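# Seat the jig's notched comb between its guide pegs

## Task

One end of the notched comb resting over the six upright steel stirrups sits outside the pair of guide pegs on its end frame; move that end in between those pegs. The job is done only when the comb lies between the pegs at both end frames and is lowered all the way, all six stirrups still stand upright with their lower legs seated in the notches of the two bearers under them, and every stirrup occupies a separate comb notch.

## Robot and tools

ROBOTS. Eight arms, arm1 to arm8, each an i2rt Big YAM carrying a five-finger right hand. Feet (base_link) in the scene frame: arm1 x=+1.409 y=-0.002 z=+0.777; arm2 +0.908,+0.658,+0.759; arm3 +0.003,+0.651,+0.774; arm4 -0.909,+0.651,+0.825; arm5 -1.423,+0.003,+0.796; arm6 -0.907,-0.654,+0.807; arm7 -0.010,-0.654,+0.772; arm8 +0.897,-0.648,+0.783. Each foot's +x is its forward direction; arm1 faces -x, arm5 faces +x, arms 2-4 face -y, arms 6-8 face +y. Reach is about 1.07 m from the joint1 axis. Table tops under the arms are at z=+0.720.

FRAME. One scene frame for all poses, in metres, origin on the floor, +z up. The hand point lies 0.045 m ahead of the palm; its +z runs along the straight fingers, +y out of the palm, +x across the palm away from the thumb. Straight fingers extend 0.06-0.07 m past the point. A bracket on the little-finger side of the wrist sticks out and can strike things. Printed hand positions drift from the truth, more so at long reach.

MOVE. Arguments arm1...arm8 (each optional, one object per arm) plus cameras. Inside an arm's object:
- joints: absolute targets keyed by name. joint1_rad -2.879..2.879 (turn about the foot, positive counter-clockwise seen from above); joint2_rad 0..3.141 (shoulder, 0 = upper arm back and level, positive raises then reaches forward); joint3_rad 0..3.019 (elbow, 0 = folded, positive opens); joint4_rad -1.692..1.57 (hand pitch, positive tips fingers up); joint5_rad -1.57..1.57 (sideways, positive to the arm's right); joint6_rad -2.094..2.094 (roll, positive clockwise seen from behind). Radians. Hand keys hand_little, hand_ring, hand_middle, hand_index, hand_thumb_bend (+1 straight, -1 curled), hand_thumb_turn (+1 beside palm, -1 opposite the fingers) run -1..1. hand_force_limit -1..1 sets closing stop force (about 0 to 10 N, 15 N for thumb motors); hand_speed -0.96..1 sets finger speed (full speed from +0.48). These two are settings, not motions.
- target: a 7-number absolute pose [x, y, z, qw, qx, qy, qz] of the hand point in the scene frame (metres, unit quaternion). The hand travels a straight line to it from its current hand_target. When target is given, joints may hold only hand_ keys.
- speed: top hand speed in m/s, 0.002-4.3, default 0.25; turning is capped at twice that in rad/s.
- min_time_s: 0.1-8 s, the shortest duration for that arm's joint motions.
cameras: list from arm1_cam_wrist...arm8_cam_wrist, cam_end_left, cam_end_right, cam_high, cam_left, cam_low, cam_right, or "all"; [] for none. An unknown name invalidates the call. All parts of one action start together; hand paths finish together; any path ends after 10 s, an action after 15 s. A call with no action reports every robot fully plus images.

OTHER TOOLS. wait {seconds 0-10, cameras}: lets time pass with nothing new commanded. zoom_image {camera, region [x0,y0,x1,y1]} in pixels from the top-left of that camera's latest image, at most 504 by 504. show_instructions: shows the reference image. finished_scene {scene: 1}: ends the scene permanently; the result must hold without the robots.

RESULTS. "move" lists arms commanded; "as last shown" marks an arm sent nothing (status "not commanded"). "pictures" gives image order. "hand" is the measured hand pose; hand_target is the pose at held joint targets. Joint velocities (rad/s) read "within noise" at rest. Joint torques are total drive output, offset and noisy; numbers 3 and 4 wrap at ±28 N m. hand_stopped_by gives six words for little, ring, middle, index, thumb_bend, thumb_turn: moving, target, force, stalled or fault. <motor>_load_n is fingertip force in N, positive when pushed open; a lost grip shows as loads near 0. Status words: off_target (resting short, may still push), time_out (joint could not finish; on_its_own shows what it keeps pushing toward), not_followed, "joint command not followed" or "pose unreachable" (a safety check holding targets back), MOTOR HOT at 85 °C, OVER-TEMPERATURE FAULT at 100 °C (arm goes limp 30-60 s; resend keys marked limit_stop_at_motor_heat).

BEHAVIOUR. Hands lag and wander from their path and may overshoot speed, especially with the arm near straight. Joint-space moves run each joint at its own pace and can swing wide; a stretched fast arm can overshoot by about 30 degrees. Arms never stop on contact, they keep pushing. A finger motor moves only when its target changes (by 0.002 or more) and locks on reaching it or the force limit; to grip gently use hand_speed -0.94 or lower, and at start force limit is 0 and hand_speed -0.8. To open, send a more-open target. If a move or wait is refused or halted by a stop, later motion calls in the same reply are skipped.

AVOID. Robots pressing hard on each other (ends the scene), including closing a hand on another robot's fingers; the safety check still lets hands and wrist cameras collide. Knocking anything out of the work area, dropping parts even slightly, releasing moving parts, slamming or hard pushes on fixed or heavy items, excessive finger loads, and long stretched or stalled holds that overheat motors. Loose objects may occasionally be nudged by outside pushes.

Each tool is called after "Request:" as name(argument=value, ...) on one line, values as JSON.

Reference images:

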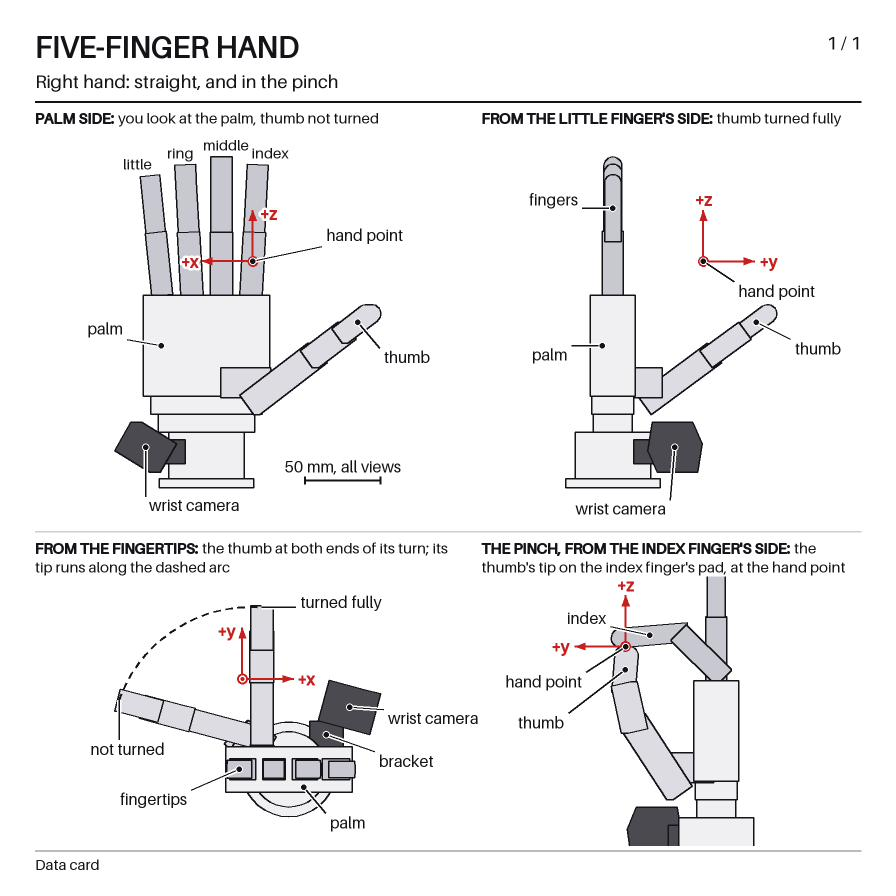

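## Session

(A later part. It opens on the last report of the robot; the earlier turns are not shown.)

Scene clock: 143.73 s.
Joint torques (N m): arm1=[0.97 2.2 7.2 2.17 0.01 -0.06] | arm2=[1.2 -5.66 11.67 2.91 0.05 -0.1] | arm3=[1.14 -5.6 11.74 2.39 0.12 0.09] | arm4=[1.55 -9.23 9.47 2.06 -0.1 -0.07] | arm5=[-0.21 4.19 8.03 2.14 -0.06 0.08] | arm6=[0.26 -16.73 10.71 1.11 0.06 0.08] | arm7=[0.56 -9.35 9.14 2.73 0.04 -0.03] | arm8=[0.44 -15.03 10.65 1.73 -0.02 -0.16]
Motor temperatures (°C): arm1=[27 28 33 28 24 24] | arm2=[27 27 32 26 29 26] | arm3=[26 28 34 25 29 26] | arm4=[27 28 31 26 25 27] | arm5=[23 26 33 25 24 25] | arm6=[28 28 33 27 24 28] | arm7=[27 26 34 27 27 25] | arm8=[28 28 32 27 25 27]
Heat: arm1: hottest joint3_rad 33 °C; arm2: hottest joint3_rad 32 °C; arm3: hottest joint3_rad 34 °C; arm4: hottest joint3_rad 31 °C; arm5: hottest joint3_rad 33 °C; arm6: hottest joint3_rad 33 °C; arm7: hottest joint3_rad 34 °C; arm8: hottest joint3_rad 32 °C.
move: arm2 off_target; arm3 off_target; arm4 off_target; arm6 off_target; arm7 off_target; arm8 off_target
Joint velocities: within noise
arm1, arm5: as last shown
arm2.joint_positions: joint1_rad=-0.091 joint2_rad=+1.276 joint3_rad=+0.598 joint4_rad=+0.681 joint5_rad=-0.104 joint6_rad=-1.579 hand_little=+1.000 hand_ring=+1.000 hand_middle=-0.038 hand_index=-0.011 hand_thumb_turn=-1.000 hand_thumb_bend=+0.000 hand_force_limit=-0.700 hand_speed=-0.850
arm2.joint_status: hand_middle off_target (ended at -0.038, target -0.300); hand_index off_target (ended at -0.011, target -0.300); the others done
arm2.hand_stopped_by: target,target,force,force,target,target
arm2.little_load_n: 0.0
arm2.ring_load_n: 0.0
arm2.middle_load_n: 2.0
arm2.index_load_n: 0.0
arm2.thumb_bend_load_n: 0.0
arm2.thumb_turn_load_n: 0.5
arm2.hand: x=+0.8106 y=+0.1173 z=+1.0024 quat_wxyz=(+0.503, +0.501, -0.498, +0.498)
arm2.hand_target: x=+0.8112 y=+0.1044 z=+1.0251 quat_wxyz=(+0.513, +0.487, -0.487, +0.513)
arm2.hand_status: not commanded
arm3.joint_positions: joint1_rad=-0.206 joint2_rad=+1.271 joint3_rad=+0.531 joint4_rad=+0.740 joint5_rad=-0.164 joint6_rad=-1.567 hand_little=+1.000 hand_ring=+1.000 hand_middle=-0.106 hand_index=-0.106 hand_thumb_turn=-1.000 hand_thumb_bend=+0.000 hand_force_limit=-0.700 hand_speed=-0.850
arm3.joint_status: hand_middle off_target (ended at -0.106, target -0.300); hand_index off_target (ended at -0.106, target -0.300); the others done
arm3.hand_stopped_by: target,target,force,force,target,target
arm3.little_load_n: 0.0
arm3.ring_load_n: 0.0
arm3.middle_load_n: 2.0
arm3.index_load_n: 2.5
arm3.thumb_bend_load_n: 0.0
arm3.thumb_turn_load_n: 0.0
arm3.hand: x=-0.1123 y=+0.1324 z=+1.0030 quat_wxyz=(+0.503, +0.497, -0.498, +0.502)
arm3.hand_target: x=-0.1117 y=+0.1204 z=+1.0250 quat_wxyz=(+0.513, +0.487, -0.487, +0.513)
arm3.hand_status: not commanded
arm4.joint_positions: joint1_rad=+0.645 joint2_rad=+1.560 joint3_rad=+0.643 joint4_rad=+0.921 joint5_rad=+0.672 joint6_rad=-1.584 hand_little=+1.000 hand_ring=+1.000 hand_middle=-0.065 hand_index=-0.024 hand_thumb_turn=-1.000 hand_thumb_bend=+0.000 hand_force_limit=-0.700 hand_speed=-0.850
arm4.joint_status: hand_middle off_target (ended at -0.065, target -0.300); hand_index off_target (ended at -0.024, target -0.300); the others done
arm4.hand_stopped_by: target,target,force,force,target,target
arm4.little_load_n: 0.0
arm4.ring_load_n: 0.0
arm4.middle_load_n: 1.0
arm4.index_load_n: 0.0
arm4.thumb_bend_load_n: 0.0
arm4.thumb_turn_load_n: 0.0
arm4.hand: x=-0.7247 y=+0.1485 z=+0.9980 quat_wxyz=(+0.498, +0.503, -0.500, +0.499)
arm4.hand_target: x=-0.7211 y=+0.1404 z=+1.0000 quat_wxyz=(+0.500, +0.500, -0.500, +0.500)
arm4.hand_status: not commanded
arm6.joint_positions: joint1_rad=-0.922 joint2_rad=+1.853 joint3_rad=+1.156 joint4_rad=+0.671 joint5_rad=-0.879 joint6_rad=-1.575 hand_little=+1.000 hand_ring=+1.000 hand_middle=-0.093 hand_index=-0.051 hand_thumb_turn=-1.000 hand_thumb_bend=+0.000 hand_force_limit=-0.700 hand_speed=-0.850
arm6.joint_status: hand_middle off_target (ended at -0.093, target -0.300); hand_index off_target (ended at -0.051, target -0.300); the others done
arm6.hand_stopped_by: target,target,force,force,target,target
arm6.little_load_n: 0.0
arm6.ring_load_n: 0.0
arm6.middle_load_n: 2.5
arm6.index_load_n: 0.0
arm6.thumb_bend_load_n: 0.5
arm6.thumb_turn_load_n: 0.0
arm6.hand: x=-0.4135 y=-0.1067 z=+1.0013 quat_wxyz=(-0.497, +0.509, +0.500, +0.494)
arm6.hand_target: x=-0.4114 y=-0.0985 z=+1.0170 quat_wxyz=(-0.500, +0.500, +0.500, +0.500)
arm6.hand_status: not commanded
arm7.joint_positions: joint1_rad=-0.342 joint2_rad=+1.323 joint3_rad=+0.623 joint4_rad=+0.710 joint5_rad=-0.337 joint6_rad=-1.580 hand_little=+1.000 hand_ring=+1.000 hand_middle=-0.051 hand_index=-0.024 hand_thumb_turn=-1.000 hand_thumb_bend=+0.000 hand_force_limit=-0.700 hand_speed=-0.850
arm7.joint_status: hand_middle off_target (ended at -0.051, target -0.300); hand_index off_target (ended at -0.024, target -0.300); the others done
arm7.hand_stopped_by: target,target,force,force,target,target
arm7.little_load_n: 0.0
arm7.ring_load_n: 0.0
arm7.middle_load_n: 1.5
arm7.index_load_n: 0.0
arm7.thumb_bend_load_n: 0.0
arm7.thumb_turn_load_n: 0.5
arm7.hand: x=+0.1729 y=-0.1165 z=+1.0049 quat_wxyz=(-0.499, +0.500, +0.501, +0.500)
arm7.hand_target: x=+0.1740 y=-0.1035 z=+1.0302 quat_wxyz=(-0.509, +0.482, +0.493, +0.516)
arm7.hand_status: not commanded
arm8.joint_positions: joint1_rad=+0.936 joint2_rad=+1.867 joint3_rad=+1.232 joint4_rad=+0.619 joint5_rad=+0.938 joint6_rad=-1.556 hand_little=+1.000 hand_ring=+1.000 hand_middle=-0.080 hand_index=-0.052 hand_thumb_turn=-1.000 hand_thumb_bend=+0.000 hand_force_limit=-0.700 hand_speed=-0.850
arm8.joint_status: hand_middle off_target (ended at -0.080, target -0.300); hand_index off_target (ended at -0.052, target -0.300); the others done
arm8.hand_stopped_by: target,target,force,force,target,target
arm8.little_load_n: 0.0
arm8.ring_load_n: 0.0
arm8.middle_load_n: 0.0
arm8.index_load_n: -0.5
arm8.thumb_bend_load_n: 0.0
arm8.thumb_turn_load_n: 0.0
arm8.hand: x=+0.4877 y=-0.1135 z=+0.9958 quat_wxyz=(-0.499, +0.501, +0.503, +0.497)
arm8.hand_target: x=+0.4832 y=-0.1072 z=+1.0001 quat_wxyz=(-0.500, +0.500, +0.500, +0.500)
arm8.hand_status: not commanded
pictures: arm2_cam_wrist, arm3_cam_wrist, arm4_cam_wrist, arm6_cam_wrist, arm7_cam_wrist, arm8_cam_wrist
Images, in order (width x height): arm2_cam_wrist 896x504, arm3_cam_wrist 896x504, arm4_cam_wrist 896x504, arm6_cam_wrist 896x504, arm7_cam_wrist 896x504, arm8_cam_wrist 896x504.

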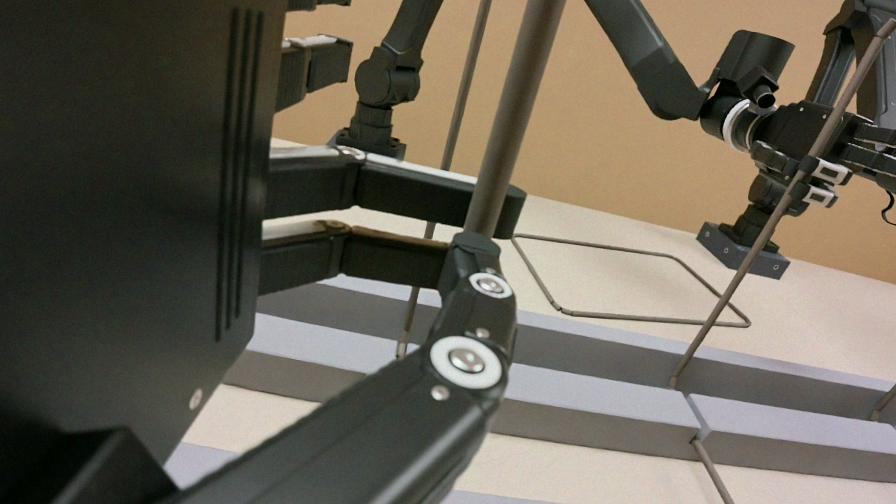

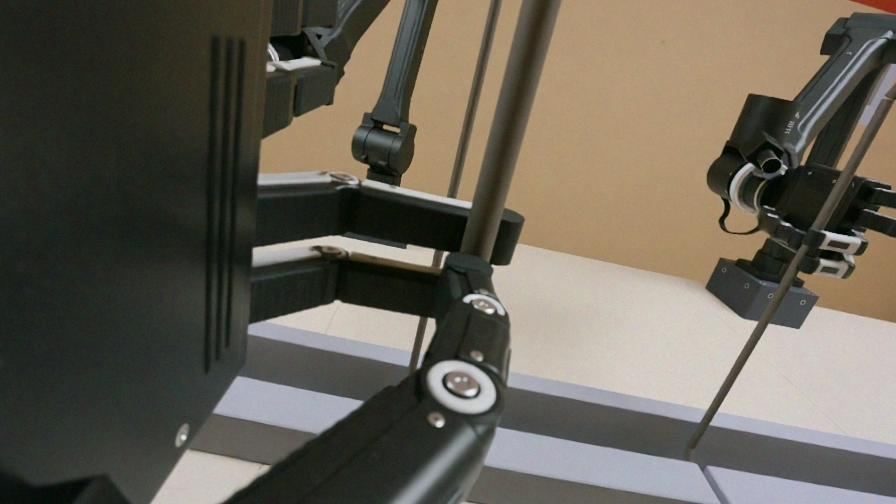

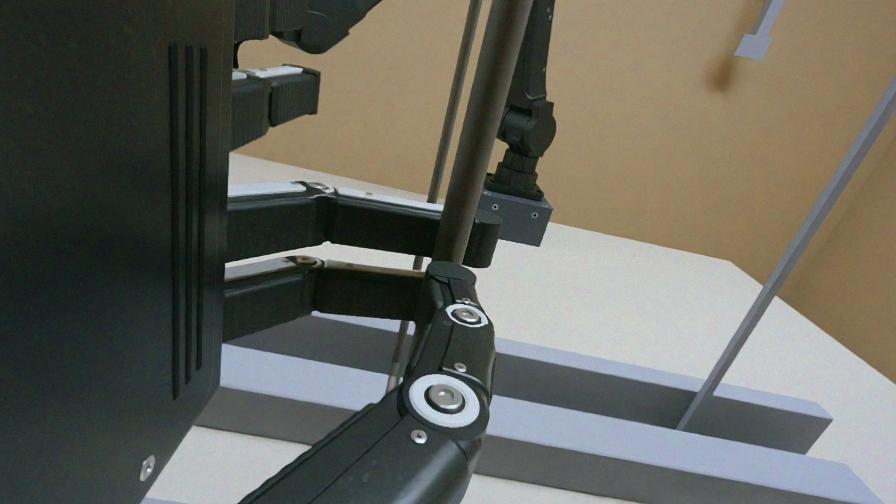

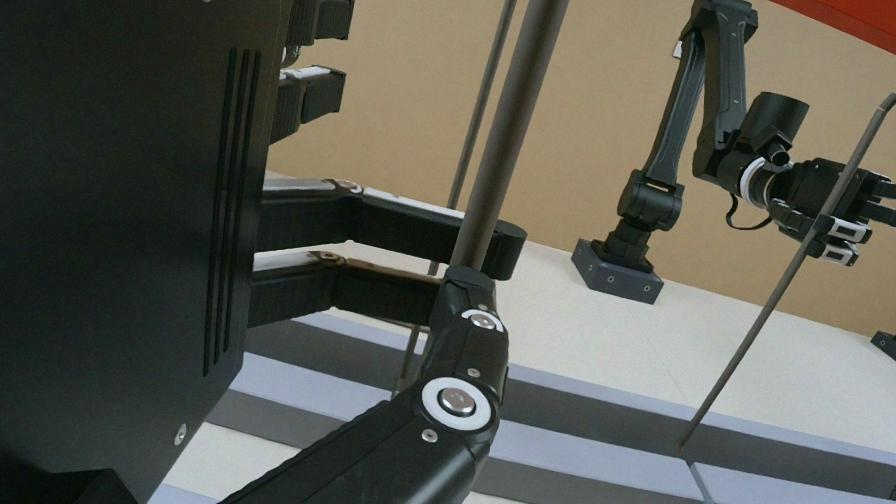

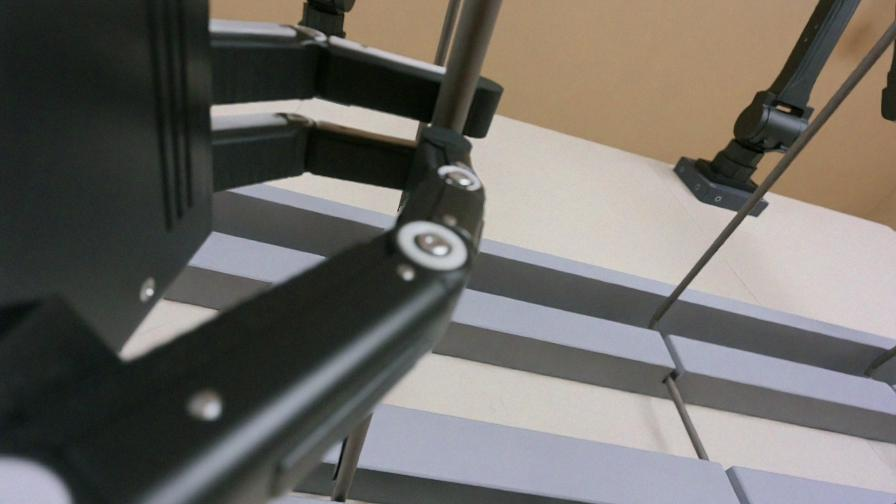

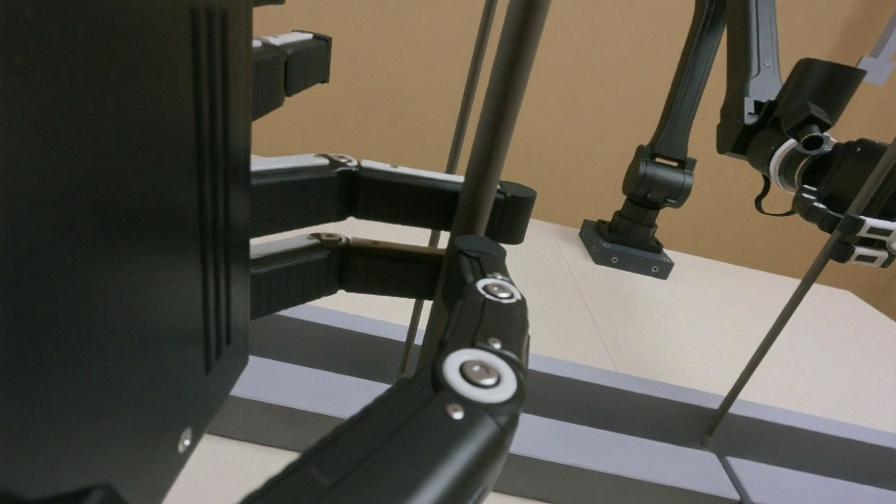

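Request:
move(arm2={"joints": {"hand_index": -0.31, "hand_middle": -0.31, "hand_force_limit": -0.3, "hand_speed": -0.94}}, arm3={"joints": {"hand_index": -0.31, "hand_middle": -0.31, "hand_force_limit": -0.3, "hand_speed": -0.94}}, arm4={"joints": {"hand_index": -0.31, "hand_middle": -0.31, "hand_force_limit": -0.3, "hand_speed": -0.94}}, arm6={"joints": {"hand_index": -0.31, "hand_middle": -0.31, "hand_force_limit": -0.3, "hand_speed": -0.94}}, arm7={"joints": {"hand_index": -0.31, "hand_middle": -0.31, "hand_force_limit": -0.3, "hand_speed": -0.94}}, arm8={"joints": {"hand_index": -0.31, "hand_middle": -0.31, "hand_force_limit": -0.3, "hand_speed": -0.94}}, cameras=["arm2_cam_wrist", "arm3_cam_wrist", "arm7_cam_wrist", "arm4_cam_wrist", "arm6_cam_wrist", "arm8_cam_wrist"])

Scene clock: 146.40 s.
Joint torques (N m): arm1=[1.03 2.2 7.2 2.17 0.01 -0.06] | arm2=[1.38 -5.83 11.49 2.97 0.06 -0.1] | arm3=[1.14 -5.54 11.78 2.36 0.12 0.07] | arm4=[1.61 -8.47 9.42 1.72 -0.09 0] | arm5=[-0.21 3.84 8.24 1.78 -0.05 0.07] | arm6=[0.26 -16.67 10.73 1.09 0.05 0.08] | arm7=[0.62 -9.41 9.09 2.73 0.03 -0.03] | arm8=[0.44 -15.03 10.66 1.72 -0.01 -0.16]
Motor temperatures (°C): arm1=[27 28 33 28 24 24] | arm2=[27 27 32 26 29 26] | arm3=[26 28 34 25 29 26] | arm4=[27 28 31 26 25 27] | arm5=[23 26 33 25 24 25] | arm6=[28 28 33 27 24 28] | arm7=[27 26 34 27 27 25] | arm8=[28 28 32 27 25 27]
Heat: arm1: hottest joint3_rad 33 °C; arm2: hottest joint3_rad 32 °C; arm3: hottest joint3_rad 34 °C; arm4: hottest joint3_rad 31 °C; arm5: hottest joint3_rad 33 °C; arm6: hottest joint3_rad 33 °C; arm7: hottest joint3_rad 34 °C; arm8: hottest joint3_rad 32 °C.
move: arm2 off_target; arm3 off_target; arm4 off_target; arm6 off_target; arm7 off_target; arm8 off_target
Joint velocities: within noise
arm1, arm5: as last shown
arm1.ring_load_n: 0.5
arm2.joint_positions: joint1_rad=-0.091 joint2_rad=+1.277 joint3_rad=+0.599 joint4_rad=+0.681 joint5_rad=-0.104 joint6_rad=-1.577 hand_little=+1.000 hand_ring=+1.000 hand_middle=-0.110 hand_index=-0.094 hand_thumb_turn=-1.000 hand_thumb_bend=+0.000 hand_force_limit=-0.300 hand_speed=-0.940
arm2.joint_status: hand_middle off_target (ended at -0.110, target -0.310); hand_index off_target (ended at -0.094, target -0.310); the others done
arm2.hand_stopped_by: target,target,force,force,target,target
arm2.little_load_n: 0.0
arm2.ring_load_n: 0.0
arm2.middle_load_n: 4.0
arm2.index_load_n: 4.0
arm2.thumb_bend_load_n: 0.5
arm2.thumb_turn_load_n: 0.5
arm2.hand: x=+0.8106 y=+0.1169 z=+1.0021 quat_wxyz=(+0.503, +0.501, -0.498, +0.499)
arm2.hand_target: x=+0.8112 y=+0.1045 z=+1.0251 quat_wxyz=(+0.513, +0.487, -0.487, +0.513)
arm2.hand_status: not commanded
arm3.joint_positions: joint1_rad=-0.206 joint2_rad=+1.271 joint3_rad=+0.531 joint4_rad=+0.740 joint5_rad=-0.164 joint6_rad=-1.567 hand_little=+1.000 hand_ring=+1.000 hand_middle=-0.115 hand_index=-0.111 hand_thumb_turn=-1.000 hand_thumb_bend=+0.000 hand_force_limit=-0.300 hand_speed=-0.940
arm3.joint_status: hand_middle off_target (ended at -0.115, target -0.310); hand_index off_target (ended at -0.111, target -0.310); the others done
arm3.hand_stopped_by: target,target,force,force,target,target
arm3.little_load_n: 0.0
arm3.ring_load_n: 0.0
arm3.middle_load_n: 3.5
arm3.index_load_n: 3.5
arm3.thumb_bend_load_n: 0.0
arm3.thumb_turn_load_n: 0.0
arm3.hand: x=-0.1123 y=+0.1324 z=+1.0030 quat_wxyz=(+0.503, +0.497, -0.498, +0.502)
arm3.hand_target: x=-0.1117 y=+0.1204 z=+1.0250 quat_wxyz=(+0.513, +0.487, -0.487, +0.513)
arm3.hand_status: not commanded
arm4.joint_positions: joint1_rad=+0.645 joint2_rad=+1.561 joint3_rad=+0.644 joint4_rad=+0.921 joint5_rad=+0.672 joint6_rad=-1.584 hand_little=+1.000 hand_ring=+1.000 hand_middle=-0.108 hand_index=-0.096 hand_thumb_turn=-1.000 hand_thumb_bend=+0.000 hand_force_limit=-0.300 hand_speed=-0.940
arm4.joint_status: hand_middle off_target (ended at -0.108, target -0.310); hand_index off_target (ended at -0.096, target -0.310); the others done
arm4.hand_stopped_by: target,target,force,force,target,target
arm4.little_load_n: 0.0
arm4.ring_load_n: 0.0
arm4.middle_load_n: 3.0
arm4.index_load_n: 4.0
arm4.thumb_bend_load_n: 0.5
arm4.thumb_turn_load_n: -0.5
arm4.hand: x=-0.7247 y=+0.1482 z=+0.9977 quat_wxyz=(+0.498, +0.504, -0.500, +0.498)
arm4.hand_target: x=-0.7211 y=+0.1403 z=+0.9999 quat_wxyz=(+0.500, +0.500, -0.500, +0.500)
arm4.hand_status: not commanded
arm6.joint_positions: joint1_rad=-0.922 joint2_rad=+1.853 joint3_rad=+1.156 joint4_rad=+0.671 joint5_rad=-0.879 joint6_rad=-1.575 hand_little=+1.000 hand_ring=+1.000 hand_middle=-0.097 hand_index=-0.089 hand_thumb_turn=-1.000 hand_thumb_bend=+0.000 hand_force_limit=-0.300 hand_speed=-0.940
arm6.joint_status: hand_middle off_target (ended at -0.097, target -0.310); hand_index off_target (ended at -0.089, target -0.310); the others done
arm6.hand_stopped_by: target,target,force,force,target,target
arm6.little_load_n: 0.0
arm6.ring_load_n: 0.0
arm6.middle_load_n: 2.5
arm6.index_load_n: 4.5
arm6.thumb_bend_load_n: 1.0
arm6.thumb_turn_load_n: -0.5
arm6.hand: x=-0.4137 y=-0.1065 z=+1.0013 quat_wxyz=(-0.498, +0.508, +0.500, +0.494)
arm6.hand_target: x=-0.4114 y=-0.0985 z=+1.0170 quat_wxyz=(-0.500, +0.500, +0.500, +0.500)
arm6.hand_status: not commanded
arm7.joint_positions: joint1_rad=-0.342 joint2_rad=+1.324 joint3_rad=+0.624 joint4_rad=+0.710 joint5_rad=-0.337 joint6_rad=-1.580 hand_little=+1.000 hand_ring=+1.000 hand_middle=-0.111 hand_index=-0.090 hand_thumb_turn=-1.000 hand_thumb_bend=+0.000 hand_force_limit=-0.300 hand_speed=-0.940
arm7.joint_status: hand_middle off_target (ended at -0.111, target -0.310); hand_index off_target (ended at -0.090, target -0.310); the others done
arm7.hand_stopped_by: target,target,force,force,target,target
arm7.little_load_n: 0.0
arm7.ring_load_n: 0.0
arm7.middle_load_n: 3.5
arm7.index_load_n: 3.5
arm7.thumb_bend_load_n: 1.0
arm7.thumb_turn_load_n: 0.0
arm7.hand: x=+0.1730 y=-0.1164 z=+1.0047 quat_wxyz=(-0.499, +0.500, +0.501, +0.500)
arm7.hand_target: x=+0.1740 y=-0.1036 z=+1.0301 quat_wxyz=(-0.509, +0.482, +0.493, +0.516)
arm7.hand_status: not commanded
arm8.joint_positions: joint1_rad=+0.936 joint2_rad=+1.867 joint3_rad=+1.232 joint4_rad=+0.619 joint5_rad=+0.938 joint6_rad=-1.556 hand_little=+1.000 hand_ring=+1.000 hand_middle=-0.101 hand_index=-0.096 hand_thumb_turn=-1.000 hand_thumb_bend=+0.000 hand_force_limit=-0.300 hand_speed=-0.940
arm8.joint_status: hand_middle off_target (ended at -0.101, target -0.310); hand_index off_target (ended at -0.096, target -0.310); the others done
arm8.hand_stopped_by: target,target,force,force,target,target
arm8.little_load_n: 0.0
arm8.ring_load_n: 0.0
arm8.middle_load_n: 3.5
arm8.index_load_n: 4.0
arm8.thumb_bend_load_n: 0.0
arm8.thumb_turn_load_n: 0.0
arm8.hand: x=+0.4877 y=-0.1135 z=+0.9959 quat_wxyz=(-0.499, +0.501, +0.503, +0.497)
arm8.hand_target: x=+0.4833 y=-0.1072 z=+1.0001 quat_wxyz=(-0.500, +0.500, +0.500, +0.500)
arm8.hand_status: not commanded
pictures: arm2_cam_wrist, arm3_cam_wrist, arm4_cam_wrist, arm6_cam_wrist, arm7_cam_wrist, arm8_cam_wrist
Images, in order (width x height): arm2_cam_wrist 896x504, arm3_cam_wrist 896x504, arm4_cam_wrist 896x504, arm6_cam_wrist 896x504, arm7_cam_wrist 896x504, arm8_cam_wrist 896x504.

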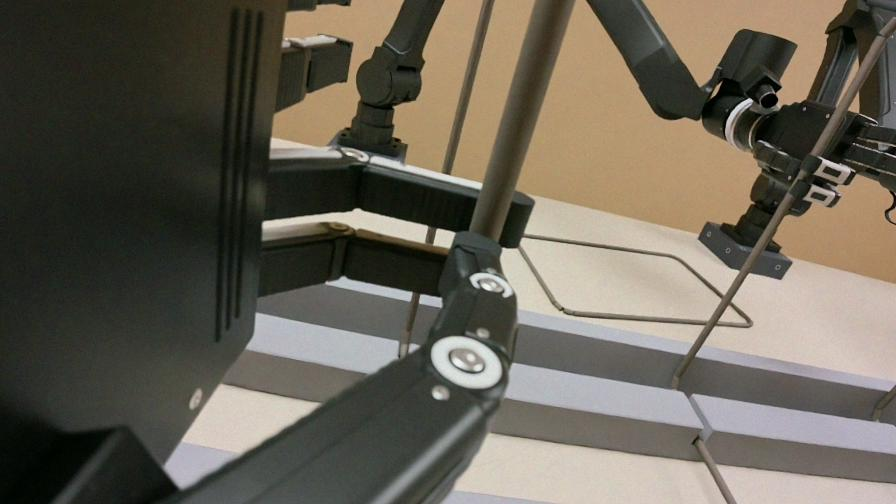

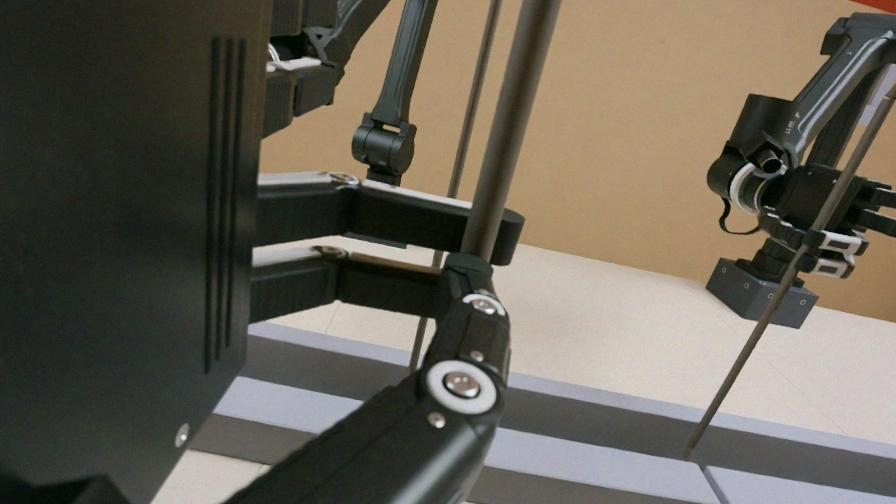

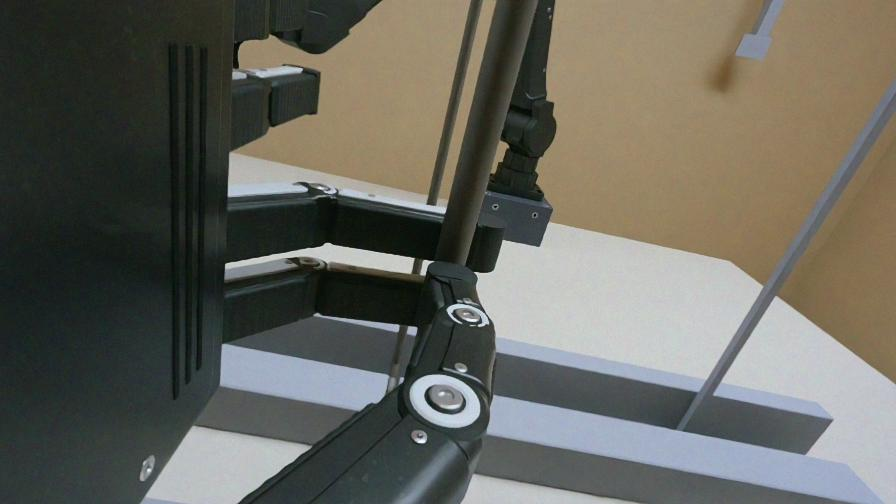

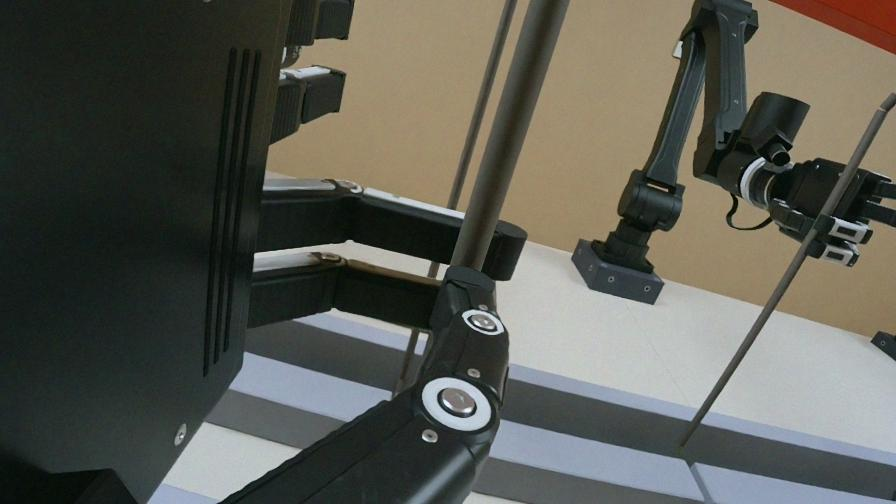

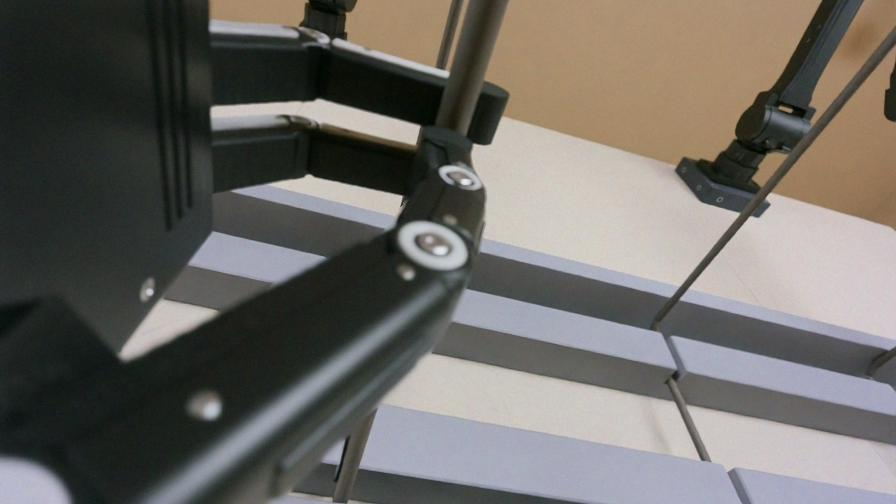

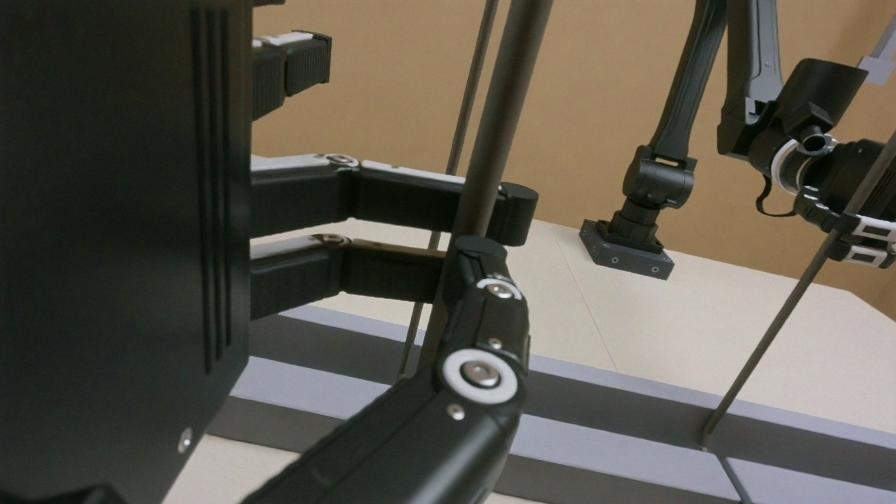

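Request:
move(arm5={"target": [-0.93, 0.02, 1.34, 0.0, 0.9999, -0.0109, 0.0], "speed": 0.15, "joints": {"hand_thumb_turn": -1, "hand_speed": 0}}, cameras=["arm5_cam_wrist", "arm4_cam_wrist", "cam_end_left", "cam_end_right", "cam_high", "cam_left"])

Scene clock: 162.17 s.
Joint torques (N m): arm1=[0.97 2.2 7.2 2.17 0.01 -0.06] | arm2=[1.67 -6.07 11.45 2.99 0.07 -0.12] | arm3=[1.08 -5.42 11.78 2.41 0.13 0.08] | arm4=[2.32 -8.7 9.57 1.94 -0.04 -0.06] | arm5=[0.32 -7.47 9.98 0.7 0.11 -0.08] | arm6=[0.38 -16.79 10.71 1.1 0.05 0.07] | arm7=[0.56 -9.41 9.09 2.73 0.03 -0.03] | arm8=[0.44 -14.97 10.63 1.72 -0.01 -0.16]
Motor temperatures (°C): arm1=[27 28 33 28 24 24] | arm2=[27 27 31 26 29 26] | arm3=[26 28 36 25 29 26] | arm4=[27 28 32 26 25 27] | arm5=[23 26 33 25 24 25] | arm6=[28 28 33 27 24 28] | arm7=[27 26 34 27 27 25] | arm8=[28 28 32 27 25 27]
Heat: arm1: hottest joint3_rad 33 °C; arm2: hottest joint3_rad 31 °C; arm3: hottest joint3_rad 36 °C; arm4: hottest joint3_rad 32 °C; arm5: hottest joint3_rad 33 °C; arm6: hottest joint3_rad 33 °C; arm7: hottest joint3_rad 34 °C; arm8: hottest joint3_rad 32 °C.
move: arm5 off_target
Joint velocities: within noise
arm1, arm2, arm3, arm4, arm6, arm7, arm8: as last shown
arm1.ring_load_n: 0.0
arm2.thumb_turn_load_n: 0.0
arm3.thumb_bend_load_n: 0.5
arm4.thumb_turn_load_n: 0.0
arm5.joint_positions: joint1_rad=+0.175 joint2_rad=+1.534 joint3_rad=+2.274 joint4_rad=-1.678 joint5_rad=+0.111 joint6_rad=-1.427 hand_little=+1.000 hand_ring=+1.000 hand_middle=+1.000 hand_index=+1.000 hand_thumb_turn=-1.000 hand_thumb_bend=+1.000 hand_force_limit=+0.000 hand_speed=+0.000
arm5.joint_status: all done
arm5.hand_stopped_by: target,target,target,target,target,target
arm5.little_load_n: 0.0
arm5.ring_load_n: 0.0
arm5.middle_load_n: 0.0
arm5.index_load_n: 0.0
arm5.thumb_bend_load_n: 0.0
arm5.thumb_turn_load_n: 0.0
arm5.hand: x=-0.9312 y=+0.0200 z=+1.3262 quat_wxyz=(-0.009, +0.951, +0.012, +0.309)
arm5.hand_target: x=-0.9305 y=+0.0200 z=+1.3389 quat_wxyz=(-0.008, +0.947, +0.017, +0.321)
arm5.hand_status: off_target (0.014 m and 36.2 deg from the pose sent, 0.282 m and 57.3 deg at the start; pose on its path clipped on 56 of 134 steps; a joint's target at an end of its range on 95 of 134 steps)
arm6.thumb_turn_load_n: 0.5
arm7.middle_load_n: 4.0
arm7.thumb_bend_load_n: 0.5
arm8.middle_load_n: 4.0
pictures: arm4_cam_wrist, arm5_cam_wrist, cam_end_left, cam_end_right, cam_high, cam_left
Images, in order (width x height): arm4_cam_wrist 896x504, arm5_cam_wrist 896x504, cam_end_left 896x504, cam_end_right 896x504, cam_high 896x504, cam_left 896x504.

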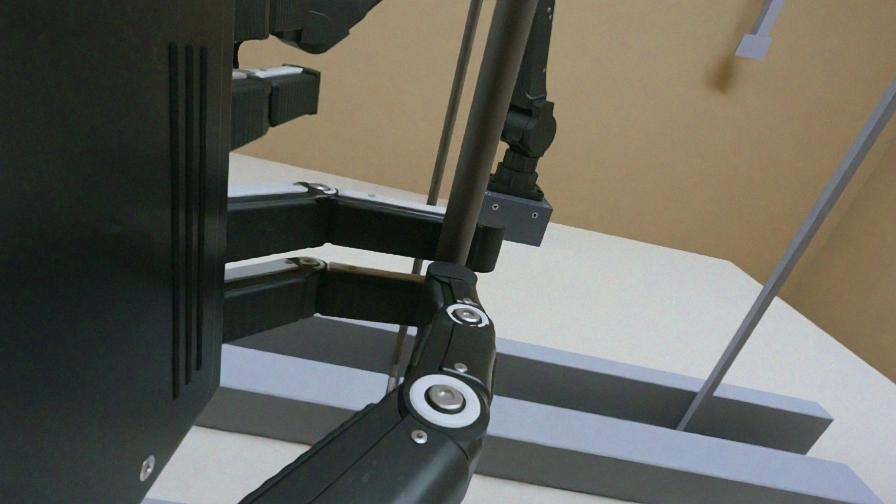

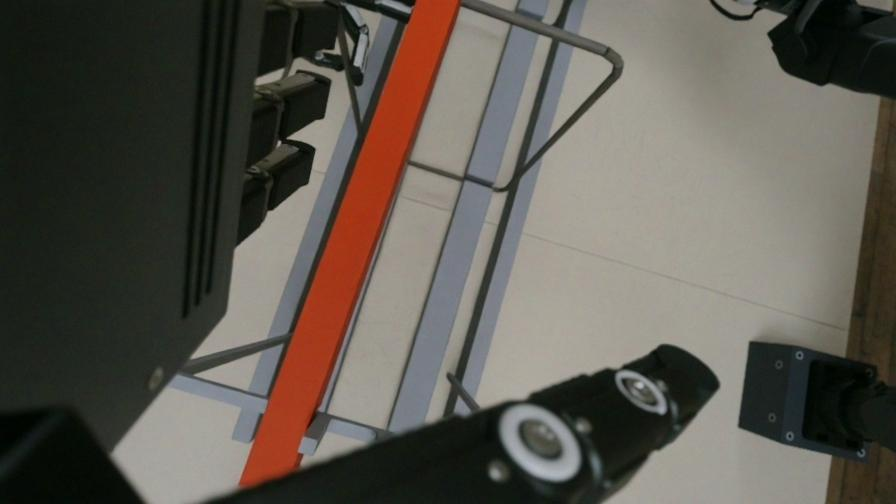

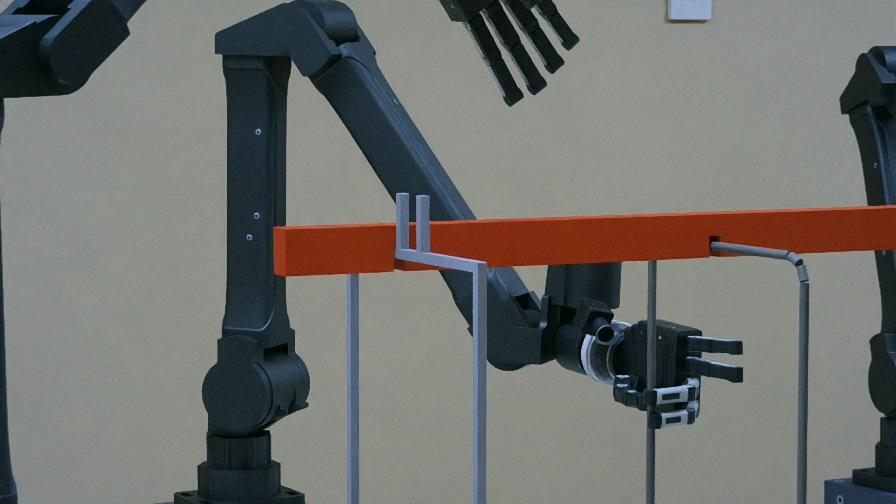

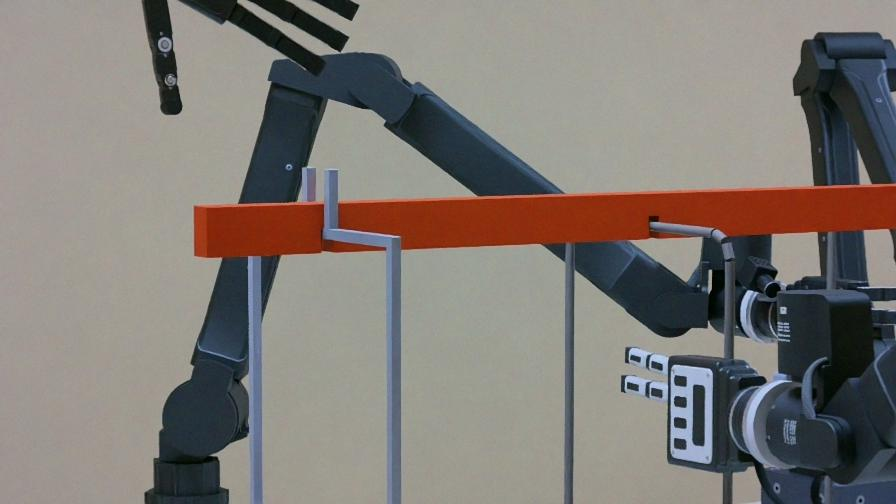

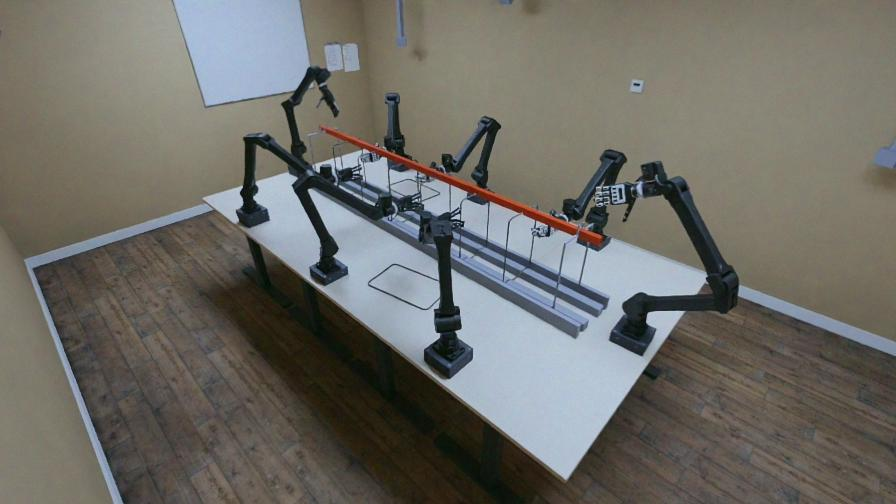

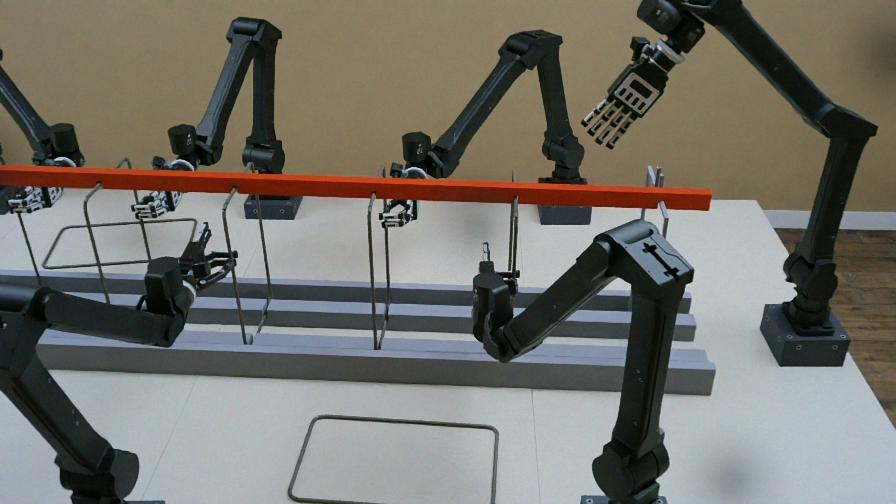

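Request:
move(arm5={"target": [-1.05, -0.30, 1.33, -0.2706, 0.6533, 0.2706, 0.6533], "speed": 0.2}, cameras=["arm5_cam_wrist", "cam_end_left", "cam_end_right"])

Scene clock: 185.30 s.
Joint torques (N m): arm1=[0.97 2.2 7.2 2.18 0.01 -0.06] | arm2=[1.85 -5.89 11.51 3.18 0.08 -0.12] | arm3=[1.26 -5.42 11.7 2.33 0.13 0.06] | arm4=[1.61 -8.41 9.59 1.85 -0.08 -0.08] | arm5=[0.03 -4.31 7.88 1.92 -0.73 -0.05] | arm6=[0.32 -16.73 10.77 1.1 0.05 0.08] | arm7=[0.56 -9.41 9.1 2.71 0.03 -0.03] | arm8=[0.38 -15.03 10.66 1.72 -0.01 -0.16]
Motor temperatures (°C): arm1=[27 28 33 28 24 23] | arm2=[27 27 31 26 29 26] | arm3=[26 28 37 25 29 26] | arm4=[27 28 32 26 25 27] | arm5=[23 26 35 25 24 25] | arm6=[28 28 33 27 24 28] | arm7=[27 26 34 27 27 25] | arm8=[28 28 32 27 25 27]
Heat: arm1: hottest joint3_rad 33 °C; arm2: hottest joint3_rad 31 °C; arm3: hottest joint3_rad 37 °C; arm4: hottest joint3_rad 32 °C; arm5: hottest joint3_rad 35 °C; arm6: hottest joint3_rad 33 °C; arm7: hottest joint3_rad 34 °C; arm8: hottest joint3_rad 32 °C.
move: arm5 off_target
Joint velocities: within noise
arm1.joint_positions: joint1_rad=-0.231 joint2_rad=+0.645 joint3_rad=+1.413 joint4_rad=-1.267 joint5_rad=-0.072 joint6_rad=-1.343 hand_little=+1.000 hand_ring=+1.000 hand_middle=+1.000 hand_index=+1.000 hand_thumb_turn=+1.000 hand_thumb_bend=+1.000 hand_force_limit=+0.000 hand_speed=-0.800
arm1.joint_status: not commanded
arm1.hand_stopped_by: target,target,target,target,target,target
arm1.little_load_n: 0.0
arm1.ring_load_n: 0.0
arm1.middle_load_n: 0.0
arm1.index_load_n: 0.0
arm1.thumb_bend_load_n: 0.0
arm1.thumb_turn_load_n: 0.0
arm1.hand: x=+1.1652 y=+0.0793 z=+1.2859 quat_wxyz=(+0.508, -0.157, -0.846, +0.039)
arm1.hand_target: x=+1.1665 y=+0.0790 z=+1.2930 quat_wxyz=(+0.515, -0.155, -0.842, +0.040)
arm1.hand_status: not commanded
arm2, arm3, arm4, arm6, arm7, arm8: as last shown
arm2.thumb_bend_load_n: 1.0
arm5.joint_positions: joint1_rad=-1.128 joint2_rad=+1.167 joint3_rad=+1.459 joint4_rad=-0.850 joint5_rad=-1.571 joint6_rad=-2.129 hand_little=+1.000 hand_ring=+1.000 hand_middle=+1.000 hand_index=+1.000 hand_thumb_turn=-1.000 hand_thumb_bend=+1.000 hand_force_limit=+0.000 hand_speed=+0.000
arm5.joint_status: not commanded
arm5.hand_stopped_by: target,target,target,target,target,target
arm5.little_load_n: 0.0
arm5.ring_load_n: 0.0
arm5.middle_load_n: 0.0
arm5.index_load_n: 0.0
arm5.thumb_bend_load_n: 0.0
arm5.thumb_turn_load_n: 0.5
arm5.hand: x=-1.0505 y=-0.2929 z=+1.3336 quat_wxyz=(-0.172, +0.690, +0.161, +0.684)
arm5.hand_target: x=-1.0494 y=-0.2996 z=+1.3298 quat_wxyz=(-0.166, +0.689, +0.165, +0.686)
arm5.hand_status: off_target (0.008 m and 17.8 deg from the pose sent, 0.341 m and 68.0 deg at the start; a joint's target at an end of its range on 59 of 109 steps)
arm6.thumb_turn_load_n: 0.0
arm7.middle_load_n: 3.5
arm8.middle_load_n: 3.5
arm8.index_load_n: 3.5
Images, in order (width x height): arm5_cam_wrist 896x504, cam_end_left 896x504, cam_end_right 896x504.

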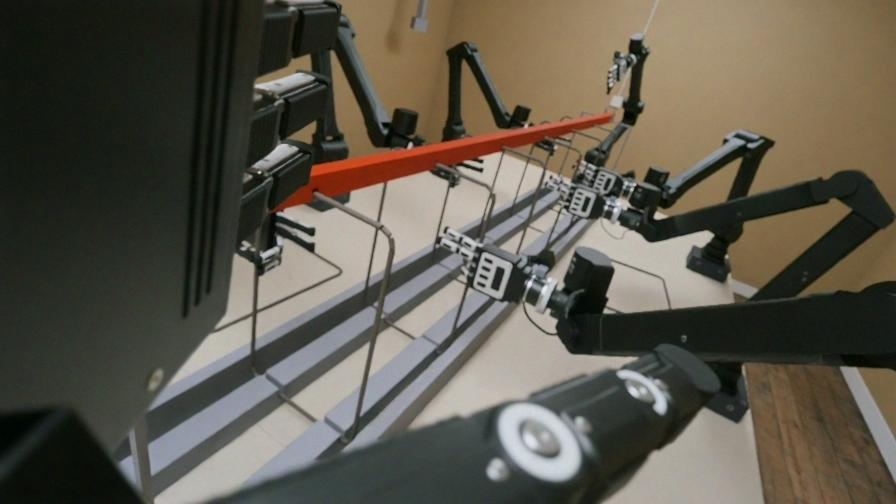

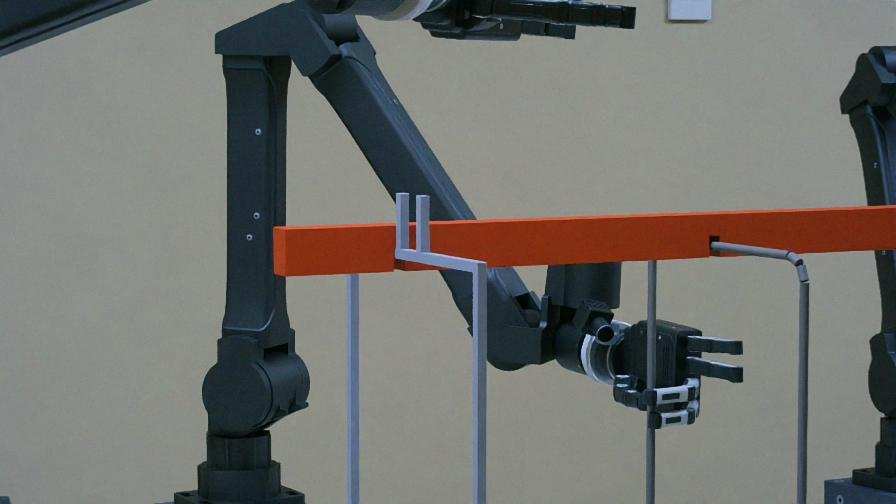

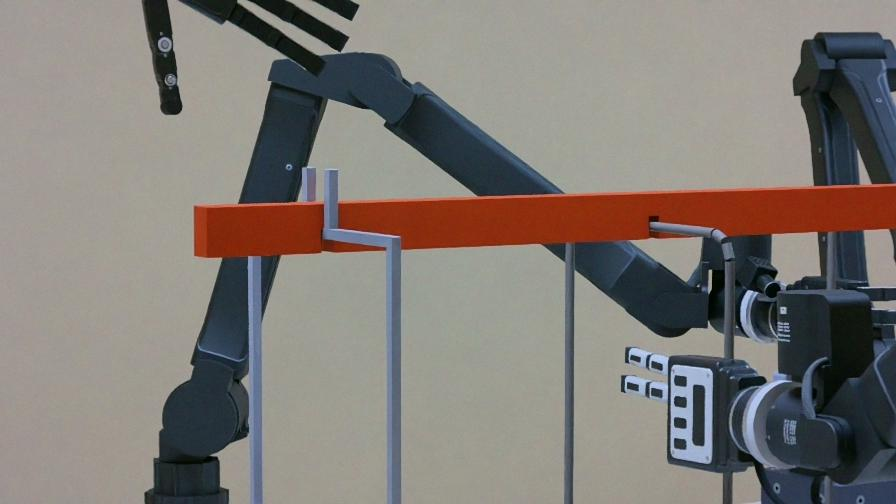

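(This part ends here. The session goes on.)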